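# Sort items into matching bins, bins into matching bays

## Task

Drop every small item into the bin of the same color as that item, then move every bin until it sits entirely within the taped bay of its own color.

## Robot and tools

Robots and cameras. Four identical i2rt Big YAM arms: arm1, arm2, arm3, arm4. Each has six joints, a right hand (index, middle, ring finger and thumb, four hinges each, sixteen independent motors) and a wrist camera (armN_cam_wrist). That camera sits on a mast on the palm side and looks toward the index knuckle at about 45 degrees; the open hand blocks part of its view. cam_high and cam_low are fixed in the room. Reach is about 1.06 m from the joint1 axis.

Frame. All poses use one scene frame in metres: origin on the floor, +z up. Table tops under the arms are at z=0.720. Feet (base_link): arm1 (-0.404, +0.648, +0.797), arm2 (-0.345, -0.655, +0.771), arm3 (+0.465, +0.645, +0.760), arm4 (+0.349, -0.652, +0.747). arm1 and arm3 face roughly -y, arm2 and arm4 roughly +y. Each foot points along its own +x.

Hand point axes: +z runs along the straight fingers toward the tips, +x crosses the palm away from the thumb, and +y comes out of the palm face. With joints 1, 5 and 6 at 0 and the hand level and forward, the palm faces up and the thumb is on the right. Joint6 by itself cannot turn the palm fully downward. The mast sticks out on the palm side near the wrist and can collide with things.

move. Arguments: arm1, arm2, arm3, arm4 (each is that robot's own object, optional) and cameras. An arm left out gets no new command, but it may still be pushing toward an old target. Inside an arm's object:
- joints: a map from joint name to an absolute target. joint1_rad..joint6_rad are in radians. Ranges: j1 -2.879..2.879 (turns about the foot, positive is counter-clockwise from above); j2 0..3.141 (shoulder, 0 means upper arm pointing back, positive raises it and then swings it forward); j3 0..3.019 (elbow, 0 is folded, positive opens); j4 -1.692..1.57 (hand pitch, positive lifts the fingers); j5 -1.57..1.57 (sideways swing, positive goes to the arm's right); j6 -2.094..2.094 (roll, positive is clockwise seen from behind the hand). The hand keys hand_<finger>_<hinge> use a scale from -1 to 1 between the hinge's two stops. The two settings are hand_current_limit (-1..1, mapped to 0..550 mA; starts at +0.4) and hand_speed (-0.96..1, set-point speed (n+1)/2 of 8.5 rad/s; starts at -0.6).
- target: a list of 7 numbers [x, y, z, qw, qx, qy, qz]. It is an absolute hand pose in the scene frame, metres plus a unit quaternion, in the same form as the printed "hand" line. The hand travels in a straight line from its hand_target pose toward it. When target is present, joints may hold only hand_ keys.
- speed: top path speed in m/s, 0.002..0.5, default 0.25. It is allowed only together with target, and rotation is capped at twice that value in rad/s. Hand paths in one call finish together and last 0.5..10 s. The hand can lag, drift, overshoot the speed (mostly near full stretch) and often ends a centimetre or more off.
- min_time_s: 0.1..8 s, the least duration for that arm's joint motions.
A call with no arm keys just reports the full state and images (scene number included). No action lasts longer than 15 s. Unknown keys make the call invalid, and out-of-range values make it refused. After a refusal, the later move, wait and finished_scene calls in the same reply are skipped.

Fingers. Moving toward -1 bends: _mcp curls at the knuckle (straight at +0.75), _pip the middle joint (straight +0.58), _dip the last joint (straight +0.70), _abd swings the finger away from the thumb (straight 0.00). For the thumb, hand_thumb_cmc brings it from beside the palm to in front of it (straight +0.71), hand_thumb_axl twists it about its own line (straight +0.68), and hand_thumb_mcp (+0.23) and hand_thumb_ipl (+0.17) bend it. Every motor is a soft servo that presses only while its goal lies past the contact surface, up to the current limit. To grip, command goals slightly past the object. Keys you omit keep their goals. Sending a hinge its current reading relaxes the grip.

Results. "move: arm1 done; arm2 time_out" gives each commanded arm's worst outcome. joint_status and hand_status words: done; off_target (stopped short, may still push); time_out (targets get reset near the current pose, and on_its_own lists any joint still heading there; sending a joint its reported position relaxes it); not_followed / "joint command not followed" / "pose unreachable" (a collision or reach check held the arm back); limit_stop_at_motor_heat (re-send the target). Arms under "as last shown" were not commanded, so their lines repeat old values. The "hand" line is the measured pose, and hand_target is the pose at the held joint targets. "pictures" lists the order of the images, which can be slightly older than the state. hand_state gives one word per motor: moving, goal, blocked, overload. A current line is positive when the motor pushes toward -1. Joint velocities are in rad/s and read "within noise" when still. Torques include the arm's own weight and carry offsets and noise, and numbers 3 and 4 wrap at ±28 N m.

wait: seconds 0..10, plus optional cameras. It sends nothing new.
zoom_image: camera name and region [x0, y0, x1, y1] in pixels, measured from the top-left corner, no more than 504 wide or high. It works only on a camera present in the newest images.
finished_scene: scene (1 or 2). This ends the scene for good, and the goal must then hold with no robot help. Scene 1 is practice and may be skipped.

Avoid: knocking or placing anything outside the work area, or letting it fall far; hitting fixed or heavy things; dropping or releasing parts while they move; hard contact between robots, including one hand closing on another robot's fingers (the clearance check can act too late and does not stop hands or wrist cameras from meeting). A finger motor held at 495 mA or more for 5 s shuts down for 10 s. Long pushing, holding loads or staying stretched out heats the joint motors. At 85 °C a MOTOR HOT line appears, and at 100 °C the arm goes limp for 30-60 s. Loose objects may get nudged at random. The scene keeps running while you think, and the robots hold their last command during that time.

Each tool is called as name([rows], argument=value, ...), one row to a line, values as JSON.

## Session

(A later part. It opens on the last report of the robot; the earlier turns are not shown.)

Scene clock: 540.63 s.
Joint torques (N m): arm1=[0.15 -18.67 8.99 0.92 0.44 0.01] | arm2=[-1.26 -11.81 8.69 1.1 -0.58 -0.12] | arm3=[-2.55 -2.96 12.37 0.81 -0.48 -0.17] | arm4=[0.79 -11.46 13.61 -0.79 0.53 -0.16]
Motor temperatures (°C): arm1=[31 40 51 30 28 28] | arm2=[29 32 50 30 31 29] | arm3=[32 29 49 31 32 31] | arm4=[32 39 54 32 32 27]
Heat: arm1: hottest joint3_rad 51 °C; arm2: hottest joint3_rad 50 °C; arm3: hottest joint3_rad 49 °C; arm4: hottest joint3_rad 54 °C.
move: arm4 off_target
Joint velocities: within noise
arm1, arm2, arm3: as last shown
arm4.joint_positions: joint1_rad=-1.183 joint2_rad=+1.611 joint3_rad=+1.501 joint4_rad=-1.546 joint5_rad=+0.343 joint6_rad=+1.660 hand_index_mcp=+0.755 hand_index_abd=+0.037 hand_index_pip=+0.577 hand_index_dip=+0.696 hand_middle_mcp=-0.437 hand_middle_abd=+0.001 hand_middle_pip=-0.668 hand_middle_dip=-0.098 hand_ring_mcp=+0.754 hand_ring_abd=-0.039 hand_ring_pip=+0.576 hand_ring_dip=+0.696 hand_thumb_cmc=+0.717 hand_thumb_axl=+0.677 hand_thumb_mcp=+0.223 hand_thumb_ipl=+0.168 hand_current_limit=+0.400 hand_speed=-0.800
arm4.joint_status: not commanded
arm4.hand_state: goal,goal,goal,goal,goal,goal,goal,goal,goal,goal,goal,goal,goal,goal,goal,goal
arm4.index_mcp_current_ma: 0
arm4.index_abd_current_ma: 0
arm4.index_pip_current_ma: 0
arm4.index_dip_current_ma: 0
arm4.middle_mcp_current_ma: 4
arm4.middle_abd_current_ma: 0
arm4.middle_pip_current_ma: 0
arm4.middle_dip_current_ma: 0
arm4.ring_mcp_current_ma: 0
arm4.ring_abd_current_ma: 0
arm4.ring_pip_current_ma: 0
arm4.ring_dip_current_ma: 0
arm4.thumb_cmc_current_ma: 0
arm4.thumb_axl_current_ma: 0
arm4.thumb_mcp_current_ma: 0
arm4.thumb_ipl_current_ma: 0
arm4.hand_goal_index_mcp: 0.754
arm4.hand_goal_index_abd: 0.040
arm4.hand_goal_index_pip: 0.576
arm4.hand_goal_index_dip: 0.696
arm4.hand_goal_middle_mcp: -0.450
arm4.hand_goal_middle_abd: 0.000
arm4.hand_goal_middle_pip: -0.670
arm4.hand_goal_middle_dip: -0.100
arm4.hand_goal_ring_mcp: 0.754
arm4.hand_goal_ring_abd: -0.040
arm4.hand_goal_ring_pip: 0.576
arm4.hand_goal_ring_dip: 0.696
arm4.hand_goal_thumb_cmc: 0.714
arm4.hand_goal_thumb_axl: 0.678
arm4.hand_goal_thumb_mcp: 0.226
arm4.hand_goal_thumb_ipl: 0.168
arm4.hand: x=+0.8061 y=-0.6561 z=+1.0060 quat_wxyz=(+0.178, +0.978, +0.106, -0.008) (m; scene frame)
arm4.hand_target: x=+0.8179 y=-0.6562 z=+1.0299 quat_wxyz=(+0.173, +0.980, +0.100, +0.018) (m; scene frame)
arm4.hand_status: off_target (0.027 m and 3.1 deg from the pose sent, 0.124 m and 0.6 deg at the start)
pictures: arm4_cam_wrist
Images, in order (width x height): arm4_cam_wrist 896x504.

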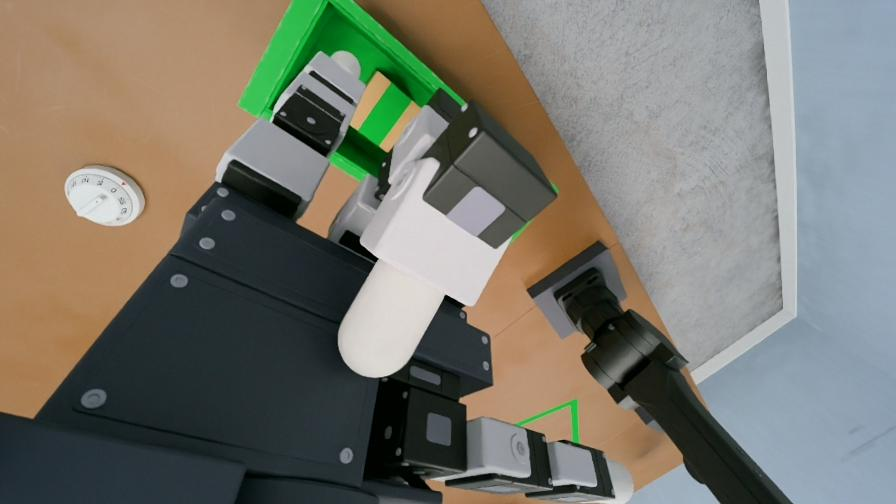

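move(cameras=["arm1_cam_wrist", "cam_high"])

zoom_image(camera="arm1_cam_wrist", region=[300, 0, 600, 260])

zoom_image(camera="cam_high", region=[430, 120, 510, 200])

Scene clock: 563.93 s.
Joint torques (N m): arm1=[0.26 -18.61 8.98 0.91 0.43 0.01] | arm2=[-0.91 -11.81 8.65 0.94 -0.57 -0.12] | arm3=[-2.9 -2.84 12.37 0.8 -0.47 -0.21] | arm4=[0.85 -11.28 13.59 -0.81 0.53 -0.15]
Motor temperatures (°C): arm1=[31 39 49 30 28 28] | arm2=[29 32 50 30 32 29] | arm3=[32 29 49 31 32 31] | arm4=[32 38 59 32 32 27]
Heat: arm1: hottest joint3_rad 49 °C; arm2: hottest joint3_rad 50 °C; arm3: hottest joint3_rad 49 °C; arm4: hottest joint3_rad 59 °C.
Joint velocities: within noise
arm1.joint_positions: joint1_rad=-0.168 joint2_rad=+1.916 joint3_rad=+1.769 joint4_rad=-1.363 joint5_rad=+0.502 joint6_rad=+1.435 hand_index_mcp=+0.756 hand_index_abd=+0.491 hand_index_pip=+0.574 hand_index_dip=+0.693 hand_middle_mcp=-0.434 hand_middle_abd=+0.001 hand_middle_pip=-0.668 hand_middle_dip=-0.097 hand_ring_mcp=+0.759 hand_ring_abd=-0.493 hand_ring_pip=+0.580 hand_ring_dip=+0.697 hand_thumb_cmc=+0.718 hand_thumb_axl=+0.677 hand_thumb_mcp=+0.223 hand_thumb_ipl=+0.168 hand_current_limit=+0.750 hand_speed=-0.700
arm1.joint_status: not commanded
arm1.hand_state: goal,goal,goal,goal,goal,goal,goal,goal,goal,goal,goal,goal,goal,goal,goal,goal
arm1.index_mcp_current_ma: 8
arm1.index_abd_current_ma: -34
arm1.index_pip_current_ma: -8
arm1.index_dip_current_ma: -11
arm1.middle_mcp_current_ma: 77
arm1.middle_abd_current_ma: 3
arm1.middle_pip_current_ma: 8
arm1.middle_dip_current_ma: 12
arm1.ring_mcp_current_ma: 24
arm1.ring_abd_current_ma: 27
arm1.ring_pip_current_ma: 17
arm1.ring_dip_current_ma: 6
arm1.thumb_cmc_current_ma: 16
arm1.thumb_axl_current_ma: -4
arm1.thumb_mcp_current_ma: -18
arm1.thumb_ipl_current_ma: -2
arm1.hand_goal_index_mcp: 0.754
arm1.hand_goal_index_abd: 0.500
arm1.hand_goal_index_pip: 0.576
arm1.hand_goal_index_dip: 0.696
arm1.hand_goal_middle_mcp: -0.450
arm1.hand_goal_middle_abd: 0.000
arm1.hand_goal_middle_pip: -0.670
arm1.hand_goal_middle_dip: -0.100
arm1.hand_goal_ring_mcp: 0.754
arm1.hand_goal_ring_abd: -0.500
arm1.hand_goal_ring_pip: 0.576
arm1.hand_goal_ring_dip: 0.696
arm1.hand_goal_thumb_cmc: 0.714
arm1.hand_goal_thumb_axl: 0.678
arm1.hand_goal_thumb_mcp: 0.226
arm1.hand_goal_thumb_ipl: 0.168
arm1.hand: x=-0.6196 y=+0.0737 z=+1.0203 quat_wxyz=(+0.180, +0.691, -0.676, -0.184) (m; scene frame)
arm1.hand_target: x=-0.6145 y=+0.0652 z=+1.0201 quat_wxyz=(+0.186, +0.695, -0.671, -0.180) (m; scene frame)
arm1.hand_status: not commanded
arm2.joint_positions: joint1_rad=+0.787 joint2_rad=+1.258 joint3_rad=+1.137 joint4_rad=-1.028 joint5_rad=-0.301 joint6_rad=-0.548 hand_index_mcp=+0.757 hand_index_abd=-0.131 hand_index_pip=+0.575 hand_index_dip=+0.695 hand_middle_mcp=-0.436 hand_middle_abd=+0.000 hand_middle_pip=-0.668 hand_middle_dip=-0.098 hand_ring_mcp=+0.760 hand_ring_abd=+0.135 hand_ring_pip=+0.577 hand_ring_dip=+0.695 hand_thumb_cmc=+0.717 hand_thumb_axl=+0.677 hand_thumb_mcp=+0.223 hand_thumb_ipl=+0.168 hand_current_limit=+0.400 hand_speed=-0.400
arm2.joint_status: not commanded
arm2.hand_state: goal,blocked,goal,goal,goal,goal,goal,goal,goal,blocked,goal,goal,goal,goal,goal,goal
arm2.index_mcp_current_ma: 4
arm2.index_abd_current_ma: 385
arm2.index_pip_current_ma: -2
arm2.index_dip_current_ma: -1
arm2.middle_mcp_current_ma: 37
arm2.middle_abd_current_ma: 0
arm2.middle_pip_current_ma: 2
arm2.middle_dip_current_ma: 3
arm2.ring_mcp_current_ma: 12
arm2.ring_abd_current_ma: -385
arm2.ring_pip_current_ma: 1
arm2.ring_dip_current_ma: -1
arm2.thumb_cmc_current_ma: 5
arm2.thumb_axl_current_ma: -1
arm2.thumb_mcp_current_ma: -6
arm2.thumb_ipl_current_ma: 0
arm2.hand_goal_index_mcp: 0.754
arm2.hand_goal_index_abd: -0.300
arm2.hand_goal_index_pip: 0.576
arm2.hand_goal_index_dip: 0.696
arm2.hand_goal_middle_mcp: -0.450
arm2.hand_goal_middle_abd: 0.000
arm2.hand_goal_middle_pip: -0.670
arm2.hand_goal_middle_dip: -0.100
arm2.hand_goal_ring_mcp: 0.754
arm2.hand_goal_ring_abd: 0.300
arm2.hand_goal_ring_pip: 0.576
arm2.hand_goal_ring_dip: 0.696
arm2.hand_goal_thumb_cmc: 0.714
arm2.hand_goal_thumb_axl: 0.678
arm2.hand_goal_thumb_mcp: 0.226
arm2.hand_goal_thumb_ipl: 0.168
arm2.hand: x=-0.8055 y=-0.4009 z=+1.0613 quat_wxyz=(-0.179, -0.672, +0.696, +0.180) (m; scene frame)
arm2.hand_target: x=-0.8001 y=-0.4000 z=+1.0698 quat_wxyz=(-0.180, -0.671, +0.695, +0.186) (m; scene frame)
arm2.hand_status: not commanded
arm3.joint_positions: joint1_rad=+0.440 joint2_rad=+0.772 joint3_rad=+0.896 joint4_rad=-1.322 joint5_rad=-0.340 joint6_rad=-0.654 hand_index_mcp=+0.753 hand_index_abd=-0.044 hand_index_pip=+0.575 hand_index_dip=+0.696 hand_middle_mcp=-0.436 hand_middle_abd=+0.000 hand_middle_pip=-0.668 hand_middle_dip=-0.098 hand_ring_mcp=+0.762 hand_ring_abd=+0.043 hand_ring_pip=+0.578 hand_ring_dip=+0.696 hand_thumb_cmc=+0.716 hand_thumb_axl=+0.677 hand_thumb_mcp=+0.224 hand_thumb_ipl=+0.168 hand_current_limit=+0.400 hand_speed=-0.400
arm3.joint_status: not commanded
arm3.hand_state: goal,blocked,goal,goal,goal,goal,goal,goal,goal,blocked,goal,goal,goal,goal,goal,goal
arm3.index_mcp_current_ma: -3
arm3.index_abd_current_ma: 385
arm3.index_pip_current_ma: -6
arm3.index_dip_current_ma: 0
arm3.middle_mcp_current_ma: 75
arm3.middle_abd_current_ma: 2
arm3.middle_pip_current_ma: 9
arm3.middle_dip_current_ma: 11
arm3.ring_mcp_current_ma: 43
arm3.ring_abd_current_ma: -385
arm3.ring_pip_current_ma: 9
arm3.ring_dip_current_ma: 0
arm3.thumb_cmc_current_ma: 9
arm3.thumb_axl_current_ma: -4
arm3.thumb_mcp_current_ma: -13
arm3.thumb_ipl_current_ma: -2
arm3.hand_goal_index_mcp: 0.754
arm3.hand_goal_index_abd: -0.300
arm3.hand_goal_index_pip: 0.576
arm3.hand_goal_index_dip: 0.696
arm3.hand_goal_middle_mcp: -0.450
arm3.hand_goal_middle_abd: 0.000
arm3.hand_goal_middle_pip: -0.670
arm3.hand_goal_middle_dip: -0.100
arm3.hand_goal_ring_mcp: 0.754
arm3.hand_goal_ring_abd: 0.300
arm3.hand_goal_ring_pip: 0.576
arm3.hand_goal_ring_dip: 0.696
arm3.hand_goal_thumb_cmc: 0.714
arm3.hand_goal_thumb_axl: 0.678
arm3.hand_goal_thumb_mcp: 0.226
arm3.hand_goal_thumb_ipl: 0.168
arm3.hand: x=+0.6498 y=+0.3535 z=+1.0704 quat_wxyz=(+0.211, +0.846, +0.473, +0.130) (m; scene frame)
arm3.hand_target: x=+0.6499 y=+0.3504 z=+1.0896 quat_wxyz=(+0.225, +0.841, +0.475, +0.127) (m; scene frame)
arm3.hand_status: not commanded
arm4.joint_positions: joint1_rad=-1.183 joint2_rad=+1.611 joint3_rad=+1.501 joint4_rad=-1.546 joint5_rad=+0.343 joint6_rad=+1.660 hand_index_mcp=+0.755 hand_index_abd=+0.037 hand_index_pip=+0.577 hand_index_dip=+0.696 hand_middle_mcp=-0.437 hand_middle_abd=+0.001 hand_middle_pip=-0.668 hand_middle_dip=-0.098 hand_ring_mcp=+0.754 hand_ring_abd=-0.039 hand_ring_pip=+0.576 hand_ring_dip=+0.696 hand_thumb_cmc=+0.717 hand_thumb_axl=+0.677 hand_thumb_mcp=+0.223 hand_thumb_ipl=+0.168 hand_current_limit=+0.400 hand_speed=-0.800
arm4.joint_status: not commanded
arm4.hand_state: goal,goal,goal,goal,goal,goal,goal,goal,goal,goal,goal,goal,goal,goal,goal,goal
arm4.index_mcp_current_ma: 0
arm4.index_abd_current_ma: 0
arm4.index_pip_current_ma: 0
arm4.index_dip_current_ma: 0
arm4.middle_mcp_current_ma: 4
arm4.middle_abd_current_ma: 0
arm4.middle_pip_current_ma: 0
arm4.middle_dip_current_ma: 0
arm4.ring_mcp_current_ma: 0
arm4.ring_abd_current_ma: 0
arm4.ring_pip_current_ma: 0
arm4.ring_dip_current_ma: 0
arm4.thumb_cmc_current_ma: 0
arm4.thumb_axl_current_ma: 0
arm4.thumb_mcp_current_ma: 0
arm4.thumb_ipl_current_ma: 0
arm4.hand_goal_index_mcp: 0.754
arm4.hand_goal_index_abd: 0.040
arm4.hand_goal_index_pip: 0.576
arm4.hand_goal_index_dip: 0.696
arm4.hand_goal_middle_mcp: -0.450
arm4.hand_goal_middle_abd: 0.000
arm4.hand_goal_middle_pip: -0.670
arm4.hand_goal_middle_dip: -0.100
arm4.hand_goal_ring_mcp: 0.754
arm4.hand_goal_ring_abd: -0.040
arm4.hand_goal_ring_pip: 0.576
arm4.hand_goal_ring_dip: 0.696
arm4.hand_goal_thumb_cmc: 0.714
arm4.hand_goal_thumb_axl: 0.678
arm4.hand_goal_thumb_mcp: 0.226
arm4.hand_goal_thumb_ipl: 0.168
arm4.hand: x=+0.8061 y=-0.6561 z=+1.0062 quat_wxyz=(+0.178, +0.978, +0.106, -0.008) (m; scene frame)
arm4.hand_target: x=+0.8179 y=-0.6562 z=+1.0300 quat_wxyz=(+0.173, +0.980, +0.100, +0.018) (m; scene frame)
arm4.hand_status: off_target (0.027 m and 3.1 deg from the pose sent, 0.124 m and 0.6 deg at the start)
pictures: arm1_cam_wrist, cam_high
Images, in order (width x height): arm1_cam_wrist 896x504, cam_high 896x504.

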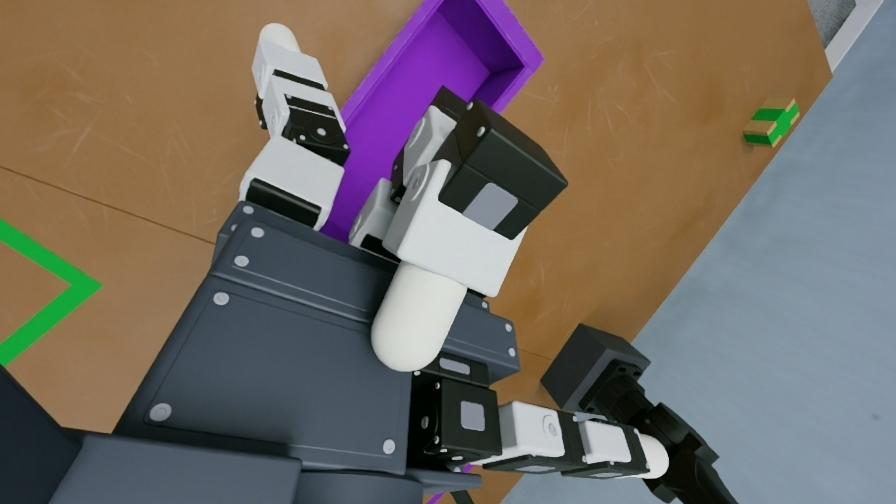

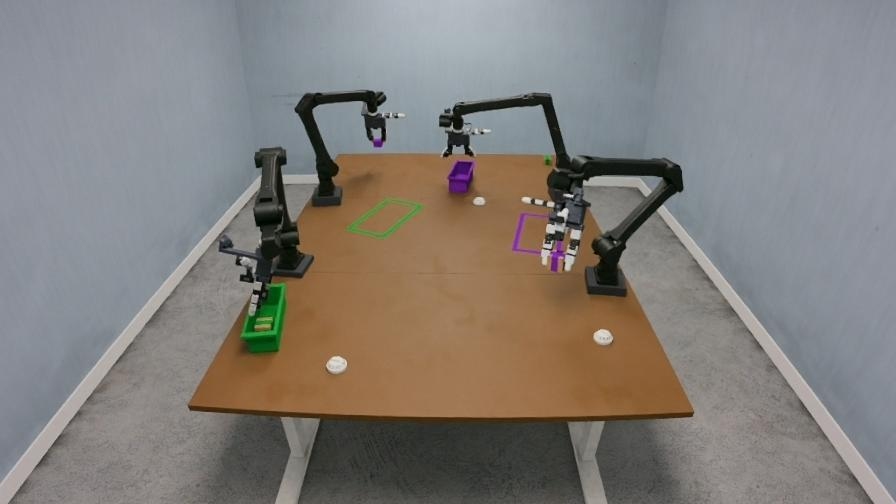

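Scaled by 1.680 from the camera's 896x504 image, which has a finer 1280x720 frame.

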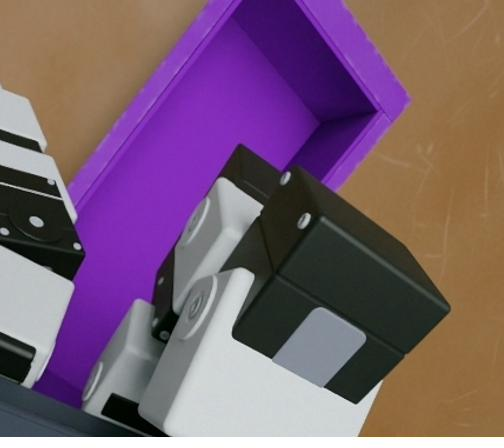

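Scaled by 6.300 from the camera's 896x504 image, which has a finer 1280x720 frame.

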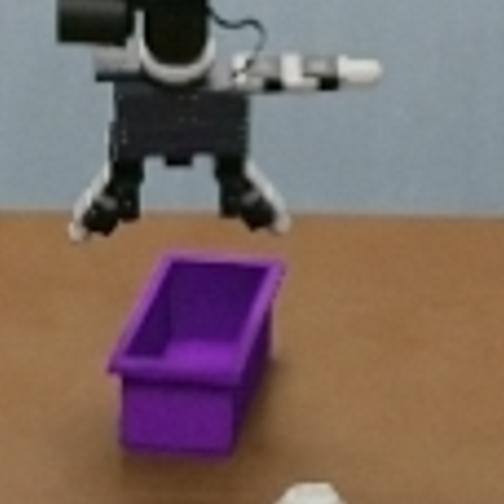

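move(arm1={"target": [-0.635, 0.096, 0.98, -0.1862, -0.6948, 0.6710, 0.1798], "speed": 0.12}, arm4={"target": [0.79, -0.63, 1.06, 0.1728, 0.9799, 0.1003, 0.0177], "speed": 0.2}, cameras=["arm1_cam_wrist", "cam_high"])

zoom_image(camera="cam_high", region=[430, 120, 510, 200])

zoom_image(camera="cam_high", region=[220, 240, 310, 360])

Scene clock: 602.10 s.
Joint torques (N m): arm1=[-1.79 -21.25 8.27 0.84 0.33 -0.1] | arm2=[-0.85 -11.81 8.65 0.98 -0.58 -0.07] | arm3=[-3.19 -2.67 12.34 0.73 -0.46 -0.19] | arm4=[2.14 -11.05 13.38 -0.88 0.51 0]
Motor temperatures (°C): arm1=[31 39 47 30 28 28] | arm2=[29 32 50 30 32 29] | arm3=[32 29 49 31 32 31] | arm4=[32 37 63 31 32 27]
Heat: arm1: hottest joint3_rad 47 °C; arm2: hottest joint3_rad 50 °C; arm3: hottest joint3_rad 49 °C; arm4: hottest joint3_rad 63 °C.
move: arm1 off_target; arm4 off_target
Joint velocities: within noise
arm1.joint_positions: joint1_rad=-0.188 joint2_rad=+1.901 joint3_rad=+1.579 joint4_rad=-1.204 joint5_rad=+0.502 joint6_rad=+1.399 hand_index_mcp=+0.756 hand_index_abd=+0.491 hand_index_pip=+0.574 hand_index_dip=+0.693 hand_middle_mcp=-0.434 hand_middle_abd=+0.001 hand_middle_pip=-0.668 hand_middle_dip=-0.097 hand_ring_mcp=+0.759 hand_ring_abd=-0.493 hand_ring_pip=+0.580 hand_ring_dip=+0.697 hand_thumb_cmc=+0.718 hand_thumb_axl=+0.677 hand_thumb_mcp=+0.223 hand_thumb_ipl=+0.168 hand_current_limit=+0.750 hand_speed=-0.700
arm1.joint_status: not commanded
arm1.hand_state: goal,goal,goal,goal,goal,goal,goal,goal,goal,goal,goal,goal,goal,goal,goal,goal
arm1.index_mcp_current_ma: 8
arm1.index_abd_current_ma: -34
arm1.index_pip_current_ma: -8
arm1.index_dip_current_ma: -11
arm1.middle_mcp_current_ma: 77
arm1.middle_abd_current_ma: 3
arm1.middle_pip_current_ma: 8
arm1.middle_dip_current_ma: 12
arm1.ring_mcp_current_ma: 24
arm1.ring_abd_current_ma: 25
arm1.ring_pip_current_ma: 17
arm1.ring_dip_current_ma: 6
arm1.thumb_cmc_current_ma: 16
arm1.thumb_axl_current_ma: -4
arm1.thumb_mcp_current_ma: -18
arm1.thumb_ipl_current_ma: -2
arm1.hand_goal_index_mcp: 0.754
arm1.hand_goal_index_abd: 0.500
arm1.hand_goal_index_pip: 0.576
arm1.hand_goal_index_dip: 0.696
arm1.hand_goal_middle_mcp: -0.450
arm1.hand_goal_middle_abd: 0.000
arm1.hand_goal_middle_pip: -0.670
arm1.hand_goal_middle_dip: -0.100
arm1.hand_goal_ring_mcp: 0.754
arm1.hand_goal_ring_abd: -0.500
arm1.hand_goal_ring_pip: 0.576
arm1.hand_goal_ring_dip: 0.696
arm1.hand_goal_thumb_cmc: 0.714
arm1.hand_goal_thumb_axl: 0.678
arm1.hand_goal_thumb_mcp: 0.226
arm1.hand_goal_thumb_ipl: 0.168
arm1.hand: x=-0.6302 y=+0.0989 z=+0.9589 quat_wxyz=(+0.168, +0.697, -0.670, -0.194) (m; scene frame)
arm1.hand_target: x=-0.6348 y=+0.0964 z=+0.9799 quat_wxyz=(+0.186, +0.695, -0.671, -0.180) (m; scene frame)
arm1.hand_status: off_target (0.022 m and 2.6 deg from the pose sent, 0.048 m and 1.2 deg at the start)
arm2, arm3: as last shown
arm4.joint_positions: joint1_rad=-1.128 joint2_rad=+1.569 joint3_rad=+1.525 joint4_rad=-1.640 joint5_rad=+0.339 joint6_rad=+1.721 hand_index_mcp=+0.755 hand_index_abd=+0.037 hand_index_pip=+0.577 hand_index_dip=+0.696 hand_middle_mcp=-0.437 hand_middle_abd=+0.001 hand_middle_pip=-0.668 hand_middle_dip=-0.098 hand_ring_mcp=+0.754 hand_ring_abd=-0.039 hand_ring_pip=+0.576 hand_ring_dip=+0.696 hand_thumb_cmc=+0.717 hand_thumb_axl=+0.677 hand_thumb_mcp=+0.223 hand_thumb_ipl=+0.168 hand_current_limit=+0.400 hand_speed=-0.800
arm4.joint_status: not commanded
arm4.hand_state: goal,goal,goal,goal,goal,goal,goal,goal,goal,goal,goal,goal,goal,goal,goal,goal
arm4.index_mcp_current_ma: 0
arm4.index_abd_current_ma: 0
arm4.index_pip_current_ma: 0
arm4.index_dip_current_ma: 0
arm4.middle_mcp_current_ma: 4
arm4.middle_abd_current_ma: 0
arm4.middle_pip_current_ma: 0
arm4.middle_dip_current_ma: 0
arm4.ring_mcp_current_ma: 0
arm4.ring_abd_current_ma: 0
arm4.ring_pip_current_ma: 0
arm4.ring_dip_current_ma: 0
arm4.thumb_cmc_current_ma: 0
arm4.thumb_axl_current_ma: 0
arm4.thumb_mcp_current_ma: 0
arm4.thumb_ipl_current_ma: 0
arm4.hand_goal_index_mcp: 0.754
arm4.hand_goal_index_abd: 0.040
arm4.hand_goal_index_pip: 0.576
arm4.hand_goal_index_dip: 0.696
arm4.hand_goal_middle_mcp: -0.450
arm4.hand_goal_middle_abd: 0.000
arm4.hand_goal_middle_pip: -0.670
arm4.hand_goal_middle_dip: -0.100
arm4.hand_goal_ring_mcp: 0.754
arm4.hand_goal_ring_abd: -0.040
arm4.hand_goal_ring_pip: 0.576
arm4.hand_goal_ring_dip: 0.696
arm4.hand_goal_thumb_cmc: 0.714
arm4.hand_goal_thumb_axl: 0.678
arm4.hand_goal_thumb_mcp: 0.226
arm4.hand_goal_thumb_ipl: 0.168
arm4.hand: x=+0.7815 y=-0.6369 z=+1.0350 quat_wxyz=(+0.180, +0.978, +0.105, -0.012) (m; scene frame)
arm4.hand_target: x=+0.7886 y=-0.6304 z=+1.0597 quat_wxyz=(+0.173, +0.980, +0.100, +0.018) (m; scene frame)
arm4.hand_status: off_target (0.027 m and 3.5 deg from the pose sent, 0.062 m and 3.1 deg at the start)
pictures: arm1_cam_wrist, cam_high
Images, in order (width x height): arm1_cam_wrist 896x504, cam_high 896x504.

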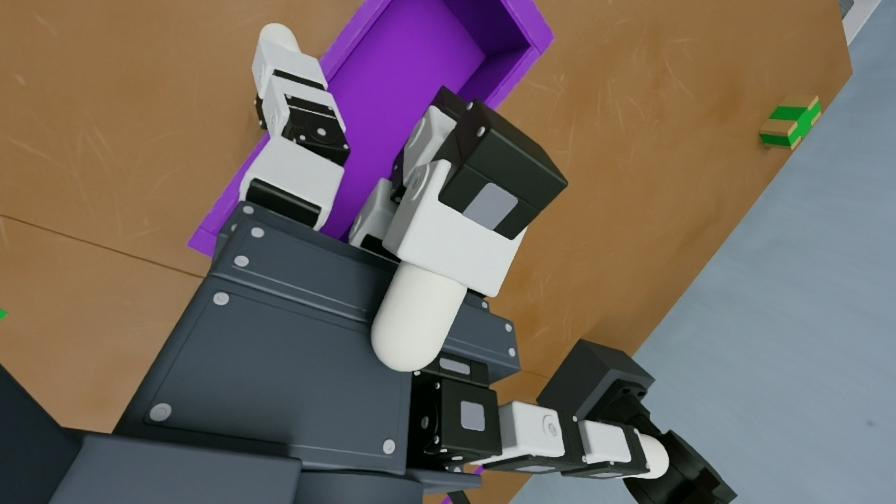

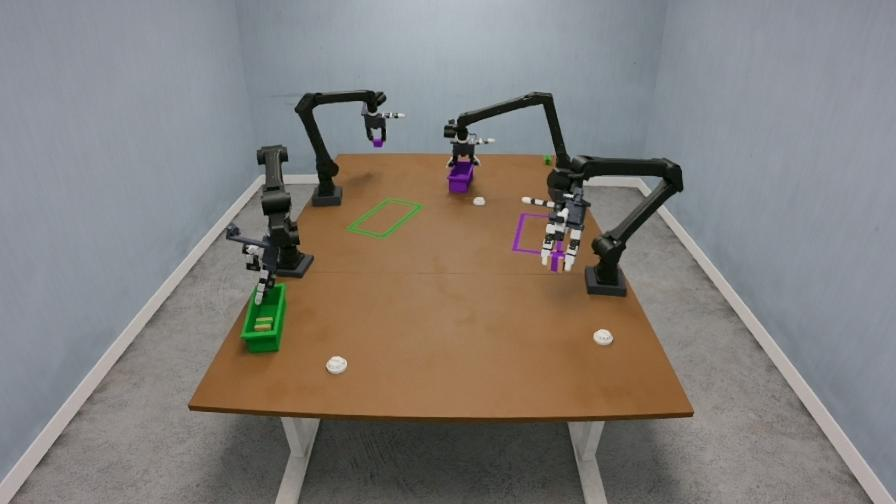

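Scaled by 6.300 from the camera's 896x504 image, which has a finer 1280x720 frame.

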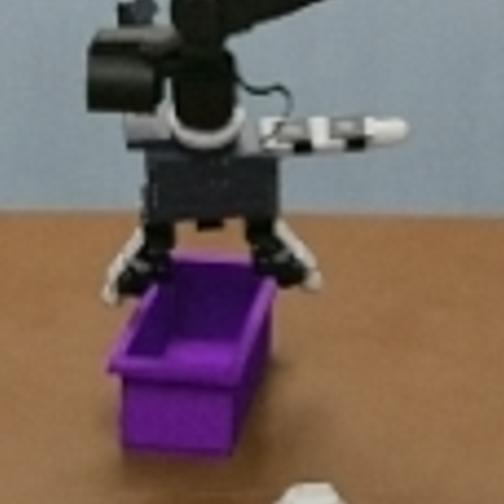

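Scaled by 4.200 from the camera's 896x504 image, which has a finer 1280x720 frame.

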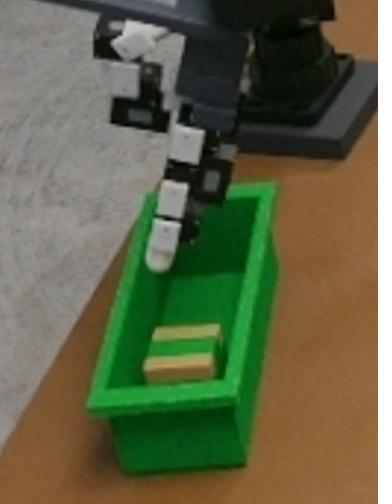

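move(arm1={"target": [-0.618, 0.094, 0.952, -0.1877, -0.7007, 0.6649, 0.1782], "speed": 0.12}, cameras=[])

Scene clock: 635.57 s.
Joint torques (N m): arm1=[0.5 -19.72 7.71 0.94 0.34 0.08] | arm2=[-1.2 -12.28 8.72 0.87 -0.55 -0.11] | arm3=[-3.02 -2.49 12.4 0.77 -0.51 -0.19] | arm4=[2.02 -11.05 13.41 -0.87 0.51 0]
Motor temperatures (°C): arm1=[31 38 46 30 28 28] | arm2=[29 32 50 30 32 29] | arm3=[32 29 49 31 32 31] | arm4=[32 37 68 31 32 27]
Heat: arm1: hottest joint3_rad 46 °C; arm2: hottest joint3_rad 50 °C; arm3: hottest joint3_rad 49 °C; arm4: hottest joint3_rad 68 °C.
move: arm1 off_target
Joint velocities: within noise
arm1.joint_positions: joint1_rad=-0.178 joint2_rad=+1.901 joint3_rad=+1.536 joint4_rad=-1.144 joint5_rad=+0.502 joint6_rad=+1.399 hand_index_mcp=+0.756 hand_index_abd=+0.491 hand_index_pip=+0.574 hand_index_dip=+0.693 hand_middle_mcp=-0.434 hand_middle_abd=+0.001 hand_middle_pip=-0.668 hand_middle_dip=-0.097 hand_ring_mcp=+0.745 hand_ring_abd=-0.495 hand_ring_pip=+0.572 hand_ring_dip=+0.697 hand_thumb_cmc=+0.718 hand_thumb_axl=+0.677 hand_thumb_mcp=+0.223 hand_thumb_ipl=+0.168 hand_current_limit=+0.750 hand_speed=-0.700
arm1.joint_status: not commanded
arm1.hand_state: goal,goal,goal,goal,goal,goal,goal,goal,goal,goal,goal,goal,goal,goal,goal,goal
arm1.index_mcp_current_ma: 8
arm1.index_abd_current_ma: -33
arm1.index_pip_current_ma: -8
arm1.index_dip_current_ma: -11
arm1.middle_mcp_current_ma: 77
arm1.middle_abd_current_ma: 3
arm1.middle_pip_current_ma: 8
arm1.middle_dip_current_ma: 12
arm1.ring_mcp_current_ma: -42
arm1.ring_abd_current_ma: 20
arm1.ring_pip_current_ma: -15
arm1.ring_dip_current_ma: 6
arm1.thumb_cmc_current_ma: 16
arm1.thumb_axl_current_ma: -4
arm1.thumb_mcp_current_ma: -18
arm1.thumb_ipl_current_ma: -2
arm1.hand_goal_index_mcp: 0.754
arm1.hand_goal_index_abd: 0.500
arm1.hand_goal_index_pip: 0.576
arm1.hand_goal_index_dip: 0.696
arm1.hand_goal_middle_mcp: -0.450
arm1.hand_goal_middle_abd: 0.000
arm1.hand_goal_middle_pip: -0.670
arm1.hand_goal_middle_dip: -0.100
arm1.hand_goal_ring_mcp: 0.754
arm1.hand_goal_ring_abd: -0.500
arm1.hand_goal_ring_pip: 0.576
arm1.hand_goal_ring_dip: 0.696
arm1.hand_goal_thumb_cmc: 0.714
arm1.hand_goal_thumb_axl: 0.678
arm1.hand_goal_thumb_mcp: 0.226
arm1.hand_goal_thumb_ipl: 0.168
arm1.hand: x=-0.6247 y=+0.0992 z=+0.9434 quat_wxyz=(+0.176, +0.699, -0.667, -0.188) (m; scene frame)
arm1.hand_target: x=-0.6181 y=+0.0941 z=+0.9520 quat_wxyz=(+0.188, +0.701, -0.665, -0.178) (m; scene frame)
arm1.hand_status: off_target (0.012 m and 1.8 deg from the pose sent, 0.015 m and 2.9 deg at the start)
arm2, arm3, arm4: as last shown
arm4.hand_target: x=+0.7887 y=-0.6304 z=+1.0597 quat_wxyz=(+0.173, +0.980, +0.101, +0.018) (m; scene frame)
pictures: none
No camera images: "cameras" was empty.

move(arm1={"target": [-0.613, 0.080, 0.952, -0.1877, -0.7007, 0.6649, 0.1782], "speed": 0.12}, arm4={"target": [0.792, -0.642, 1.07, 0.1664, 0.6209, 0.7399, 0.1982], "speed": 0.3, "joints": {"hand_index_abd": 0.5, "hand_ring_abd": -0.5, "hand_speed": -0.6}}, cameras=["arm4_cam_wrist", "arm1_cam_wrist"])

Scene clock: 672.13 s.
Joint torques (N m): arm1=[0.21 -17.14 11.4 -0.05 0.35 0.2] | arm2=[-0.85 -12.51 8.79 0.95 -0.56 -0.13] | arm3=[-3.08 -2.78 12.48 0.73 -0.5 -0.19] | arm4=[0.5 -4.13 9.33 1.39 -0.26 -0.19]
Motor temperatures (°C): arm1=[31 38 47 30 28 28] | arm2=[29 32 50 30 32 29] | arm3=[32 29 49 31 32 31] | arm4=[32 37 67 32 32 27]
Heat: arm1: hottest joint3_rad 47 °C; arm2: hottest joint3_rad 50 °C; arm3: hottest joint3_rad 49 °C; arm4: hottest joint3_rad 67 °C.
move: arm1 off_target; arm4 done
Joint velocities: within noise
arm1.joint_positions: joint1_rad=-0.164 joint2_rad=+1.901 joint3_rad=+1.539 joint4_rad=-1.144 joint5_rad=+0.503 joint6_rad=+1.399 hand_index_mcp=+0.756 hand_index_abd=+0.491 hand_index_pip=+0.574 hand_index_dip=+0.693 hand_middle_mcp=-0.434 hand_middle_abd=+0.001 hand_middle_pip=-0.668 hand_middle_dip=-0.097 hand_ring_mcp=+0.753 hand_ring_abd=-0.495 hand_ring_pip=+0.573 hand_ring_dip=+0.697 hand_thumb_cmc=+0.718 hand_thumb_axl=+0.677 hand_thumb_mcp=+0.223 hand_thumb_ipl=+0.168 hand_current_limit=+0.750 hand_speed=-0.700
arm1.joint_status: not commanded
arm1.hand_state: goal,goal,goal,goal,goal,goal,goal,goal,goal,goal,goal,goal,goal,goal,goal,goal
arm1.index_mcp_current_ma: 8
arm1.index_abd_current_ma: -33
arm1.index_pip_current_ma: -8
arm1.index_dip_current_ma: -11
arm1.middle_mcp_current_ma: 77
arm1.middle_abd_current_ma: 3
arm1.middle_pip_current_ma: 8
arm1.middle_dip_current_ma: 12
arm1.ring_mcp_current_ma: -4
arm1.ring_abd_current_ma: 20
arm1.ring_pip_current_ma: -14
arm1.ring_dip_current_ma: 6
arm1.thumb_cmc_current_ma: 16
arm1.thumb_axl_current_ma: -4
arm1.thumb_mcp_current_ma: -18
arm1.thumb_ipl_current_ma: -2
arm1.hand_goal_index_mcp: 0.754
arm1.hand_goal_index_abd: 0.500
arm1.hand_goal_index_pip: 0.576
arm1.hand_goal_index_dip: 0.696
arm1.hand_goal_middle_mcp: -0.450
arm1.hand_goal_middle_abd: 0.000
arm1.hand_goal_middle_pip: -0.670
arm1.hand_goal_middle_dip: -0.100
arm1.hand_goal_ring_mcp: 0.754
arm1.hand_goal_ring_abd: -0.500
arm1.hand_goal_ring_pip: 0.576
arm1.hand_goal_ring_dip: 0.696
arm1.hand_goal_thumb_cmc: 0.714
arm1.hand_goal_thumb_axl: 0.678
arm1.hand_goal_thumb_mcp: 0.226
arm1.hand_goal_thumb_ipl: 0.168
arm1.hand: x=-0.6171 y=+0.0952 z=+0.9445 quat_wxyz=(+0.178, +0.703, -0.662, -0.186) (m; scene frame)
arm1.hand_target: x=-0.6127 y=+0.0806 z=+0.9521 quat_wxyz=(+0.188, +0.701, -0.665, -0.178) (m; scene frame)
arm1.hand_status: off_target (0.017 m and 1.5 deg from the pose sent, 0.024 m and 1.8 deg at the start)
arm2, arm3: as last shown
arm4.joint_positions: joint1_rad=-1.454 joint2_rad=+0.977 joint3_rad=+1.010 joint4_rad=-1.110 joint5_rad=-0.084 joint6_rad=-0.134 hand_index_mcp=+0.755 hand_index_abd=+0.494 hand_index_pip=+0.577 hand_index_dip=+0.696 hand_middle_mcp=-0.437 hand_middle_abd=+0.001 hand_middle_pip=-0.668 hand_middle_dip=-0.098 hand_ring_mcp=+0.755 hand_ring_abd=-0.493 hand_ring_pip=+0.576 hand_ring_dip=+0.696 hand_thumb_cmc=+0.717 hand_thumb_axl=+0.677 hand_thumb_mcp=+0.223 hand_thumb_ipl=+0.168 hand_current_limit=+0.400 hand_speed=-0.600
arm4.joint_status: all done
arm4.hand_state: goal,goal,goal,goal,goal,goal,goal,goal,goal,goal,goal,goal,goal,goal,goal,goal
arm4.index_mcp_current_ma: 0
arm4.index_abd_current_ma: -1
arm4.index_pip_current_ma: 0
arm4.index_dip_current_ma: 0
arm4.middle_mcp_current_ma: 4
arm4.middle_abd_current_ma: 0
arm4.middle_pip_current_ma: 0
arm4.middle_dip_current_ma: 0
arm4.ring_mcp_current_ma: 0
arm4.ring_abd_current_ma: 1
arm4.ring_pip_current_ma: 0
arm4.ring_dip_current_ma: 0
arm4.thumb_cmc_current_ma: 0
arm4.thumb_axl_current_ma: 0
arm4.thumb_mcp_current_ma: 0
arm4.thumb_ipl_current_ma: 0
arm4.hand_goal_index_mcp: 0.754
arm4.hand_goal_index_abd: 0.500
arm4.hand_goal_index_pip: 0.576
arm4.hand_goal_index_dip: 0.696
arm4.hand_goal_middle_mcp: -0.450
arm4.hand_goal_middle_abd: 0.000
arm4.hand_goal_middle_pip: -0.670
arm4.hand_goal_middle_dip: -0.100
arm4.hand_goal_ring_mcp: 0.754
arm4.hand_goal_ring_abd: -0.500
arm4.hand_goal_ring_pip: 0.576
arm4.hand_goal_ring_dip: 0.696
arm4.hand_goal_thumb_cmc: 0.714
arm4.hand_goal_thumb_axl: 0.678
arm4.hand_goal_thumb_mcp: 0.226
arm4.hand_goal_thumb_ipl: 0.168
arm4.hand: x=+0.7906 y=-0.6383 z=+1.0661 quat_wxyz=(+0.158, +0.622, +0.743, +0.191) (m; scene frame)
arm4.hand_target: x=+0.7920 y=-0.6420 z=+1.0700 quat_wxyz=(+0.166, +0.621, +0.740, +0.198) (m; scene frame)
arm4.hand_status: done (0.006 m and 1.3 deg from the pose sent, 0.037 m and 89.1 deg at the start)
pictures: arm1_cam_wrist, arm4_cam_wrist
Images, in order (width x height): arm1_cam_wrist 896x504, arm4_cam_wrist 896x504.

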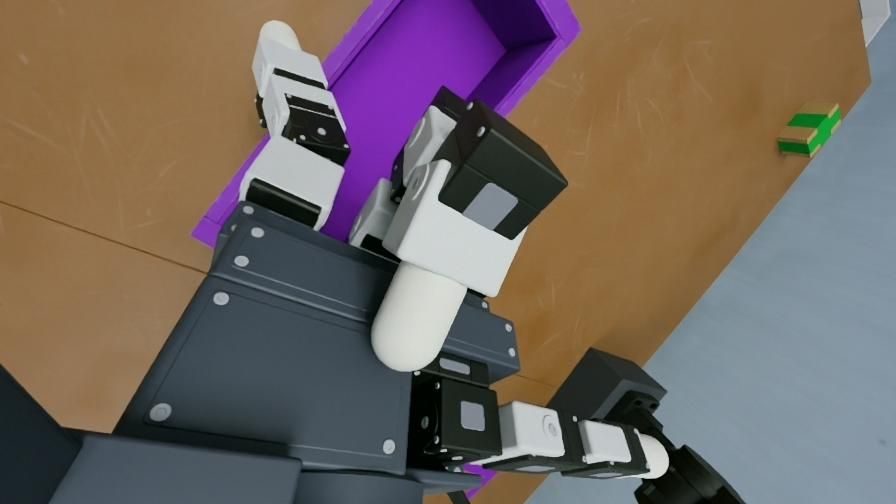

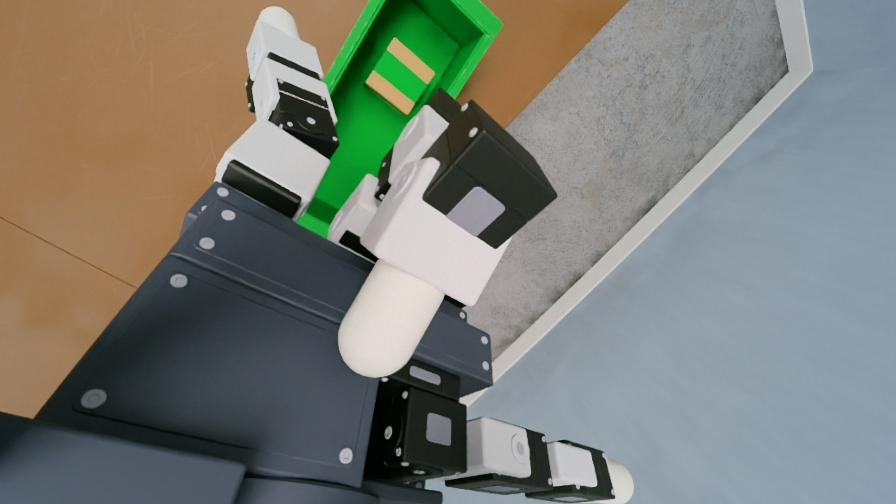

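move(arm1={"joints": {"hand_index_abd": -0.1, "hand_ring_abd": 0.1}}, arm4={"target": [0.791, -0.636, 0.965, 0.1611, 0.6013, 0.7559, 0.2025], "speed": 0.2}, cameras=["arm4_cam_wrist", "arm1_cam_wrist"])

Scene clock: 694.73 s.
Joint torques (N m): arm1=[0.15 -17.08 11.03 -0.02 0.35 0.21] | arm2=[-1.38 -11.93 8.59 0.99 -0.59 -0.13] | arm3=[-3.14 -3.19 12.42 0.75 -0.49 -0.17] | arm4=[0.44 -3.37 9.1 1.4 -0.3 -0.19]
Motor temperatures (°C): arm1=[31 38 47 30 28 28] | arm2=[29 32 50 30 32 29] | arm3=[32 29 50 31 32 31] | arm4=[32 36 61 32 32 27]
Heat: arm1: hottest joint3_rad 47 °C; arm2: hottest joint3_rad 50 °C; arm3: hottest joint3_rad 50 °C; arm4: hottest joint3_rad 61 °C.
move: arm1 off_target; arm4 done
Joint velocities: within noise
arm1.joint_positions: joint1_rad=-0.164 joint2_rad=+1.901 joint3_rad=+1.544 joint4_rad=-1.144 joint5_rad=+0.503 joint6_rad=+1.399 hand_index_mcp=+0.756 hand_index_abd=+0.283 hand_index_pip=+0.575 hand_index_dip=+0.694 hand_middle_mcp=-0.434 hand_middle_abd=+0.001 hand_middle_pip=-0.668 hand_middle_dip=-0.097 hand_ring_mcp=+0.754 hand_ring_abd=-0.294 hand_ring_pip=+0.573 hand_ring_dip=+0.697 hand_thumb_cmc=+0.718 hand_thumb_axl=+0.677 hand_thumb_mcp=+0.223 hand_thumb_ipl=+0.168 hand_current_limit=+0.750 hand_speed=-0.700
arm1.joint_status: hand_index_abd off_target (ended at +0.283, target -0.100); hand_ring_abd off_target (ended at -0.294, target +0.100)
arm1.hand_state: goal,blocked,goal,goal,goal,goal,goal,goal,goal,blocked,goal,goal,goal,goal,goal,goal
arm1.index_mcp_current_ma: 9
arm1.index_abd_current_ma: 481
arm1.index_pip_current_ma: -5
arm1.index_dip_current_ma: -9
arm1.middle_mcp_current_ma: 77
arm1.middle_abd_current_ma: 3
arm1.middle_pip_current_ma: 8
arm1.middle_dip_current_ma: 12
arm1.ring_mcp_current_ma: 1
arm1.ring_abd_current_ma: -481
arm1.ring_pip_current_ma: -12
arm1.ring_dip_current_ma: 6
arm1.thumb_cmc_current_ma: 17
arm1.thumb_axl_current_ma: -4
arm1.thumb_mcp_current_ma: -18
arm1.thumb_ipl_current_ma: -2
arm1.hand_goal_index_mcp: 0.754
arm1.hand_goal_index_abd: -0.100
arm1.hand_goal_index_pip: 0.576
arm1.hand_goal_index_dip: 0.696
arm1.hand_goal_middle_mcp: -0.450
arm1.hand_goal_middle_abd: 0.000
arm1.hand_goal_middle_pip: -0.670
arm1.hand_goal_middle_dip: -0.100
arm1.hand_goal_ring_mcp: 0.754
arm1.hand_goal_ring_abd: 0.100
arm1.hand_goal_ring_pip: 0.576
arm1.hand_goal_ring_dip: 0.696
arm1.hand_goal_thumb_cmc: 0.714
arm1.hand_goal_thumb_axl: 0.678
arm1.hand_goal_thumb_mcp: 0.226
arm1.hand_goal_thumb_ipl: 0.168
arm1.hand: x=-0.6172 y=+0.0936 z=+0.9463 quat_wxyz=(+0.180, +0.703, -0.663, -0.185) (m; scene frame)
arm1.hand_target: x=-0.6128 y=+0.0807 z=+0.9520 quat_wxyz=(+0.188, +0.701, -0.665, -0.178) (m; scene frame)
arm1.hand_status: not commanded
arm2, arm3: as last shown
arm4.joint_positions: joint1_rad=-1.460 joint2_rad=+1.000 joint3_rad=+0.753 joint4_rad=-0.826 joint5_rad=-0.113 joint6_rad=-0.186 hand_index_mcp=+0.755 hand_index_abd=+0.494 hand_index_pip=+0.577 hand_index_dip=+0.696 hand_middle_mcp=-0.437 hand_middle_abd=+0.001 hand_middle_pip=-0.668 hand_middle_dip=-0.098 hand_ring_mcp=+0.755 hand_ring_abd=-0.493 hand_ring_pip=+0.576 hand_ring_dip=+0.696 hand_thumb_cmc=+0.717 hand_thumb_axl=+0.677 hand_thumb_mcp=+0.223 hand_thumb_ipl=+0.168 hand_current_limit=+0.400 hand_speed=-0.600
arm4.joint_status: not commanded
arm4.hand_state: goal,goal,goal,goal,goal,goal,goal,goal,goal,goal,goal,goal,goal,goal,goal,goal
arm4.index_mcp_current_ma: 0
arm4.index_abd_current_ma: -1
arm4.index_pip_current_ma: 0
arm4.index_dip_current_ma: 0
arm4.middle_mcp_current_ma: 4
arm4.middle_abd_current_ma: 0
arm4.middle_pip_current_ma: 0
arm4.middle_dip_current_ma: 0
arm4.ring_mcp_current_ma: 0
arm4.ring_abd_current_ma: 1
arm4.ring_pip_current_ma: 0
arm4.ring_dip_current_ma: 0
arm4.thumb_cmc_current_ma: 0
arm4.thumb_axl_current_ma: 0
arm4.thumb_mcp_current_ma: 0
arm4.thumb_ipl_current_ma: 0
arm4.hand_goal_index_mcp: 0.754
arm4.hand_goal_index_abd: 0.500
arm4.hand_goal_index_pip: 0.576
arm4.hand_goal_index_dip: 0.696
arm4.hand_goal_middle_mcp: -0.450
arm4.hand_goal_middle_abd: 0.000
arm4.hand_goal_middle_pip: -0.670
arm4.hand_goal_middle_dip: -0.100
arm4.hand_goal_ring_mcp: 0.754
arm4.hand_goal_ring_abd: -0.500
arm4.hand_goal_ring_pip: 0.576
arm4.hand_goal_ring_dip: 0.696
arm4.hand_goal_thumb_cmc: 0.714
arm4.hand_goal_thumb_axl: 0.678
arm4.hand_goal_thumb_mcp: 0.226
arm4.hand_goal_thumb_ipl: 0.168
arm4.hand: x=+0.7883 y=-0.6319 z=+0.9651 quat_wxyz=(+0.156, +0.601, +0.758, +0.199) (m; scene frame)
arm4.hand_target: x=+0.7909 y=-0.6360 z=+0.9651 quat_wxyz=(+0.161, +0.601, +0.756, +0.202) (m; scene frame)
arm4.hand_status: done (0.005 m and 0.8 deg from the pose sent, 0.101 m and 3.1 deg at the start)
pictures: arm1_cam_wrist, arm4_cam_wrist
Images, in order (width x height): arm1_cam_wrist 896x504, arm4_cam_wrist 896x504.

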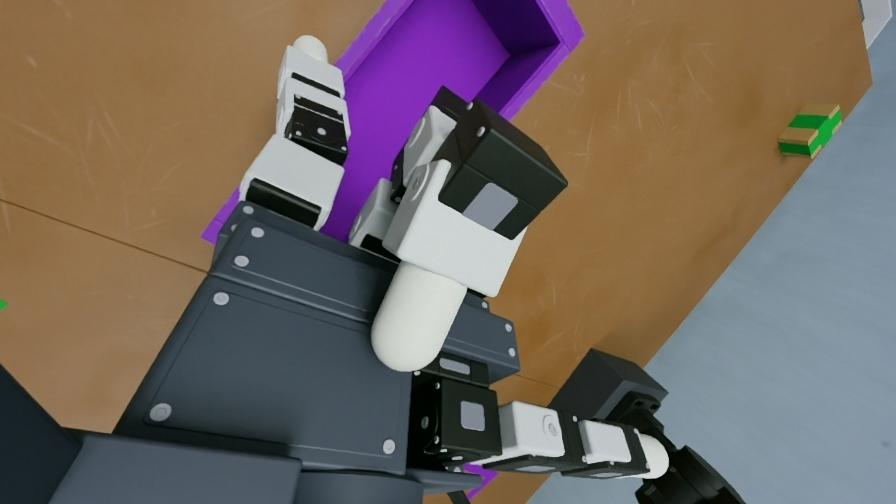

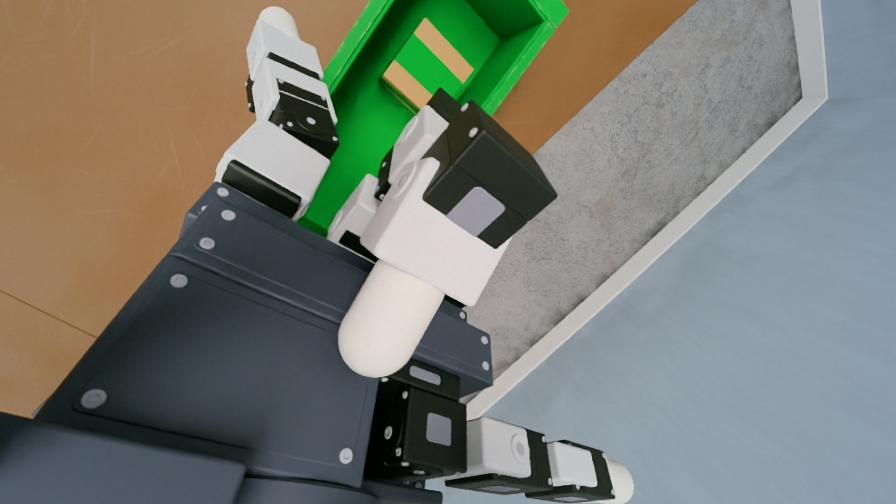

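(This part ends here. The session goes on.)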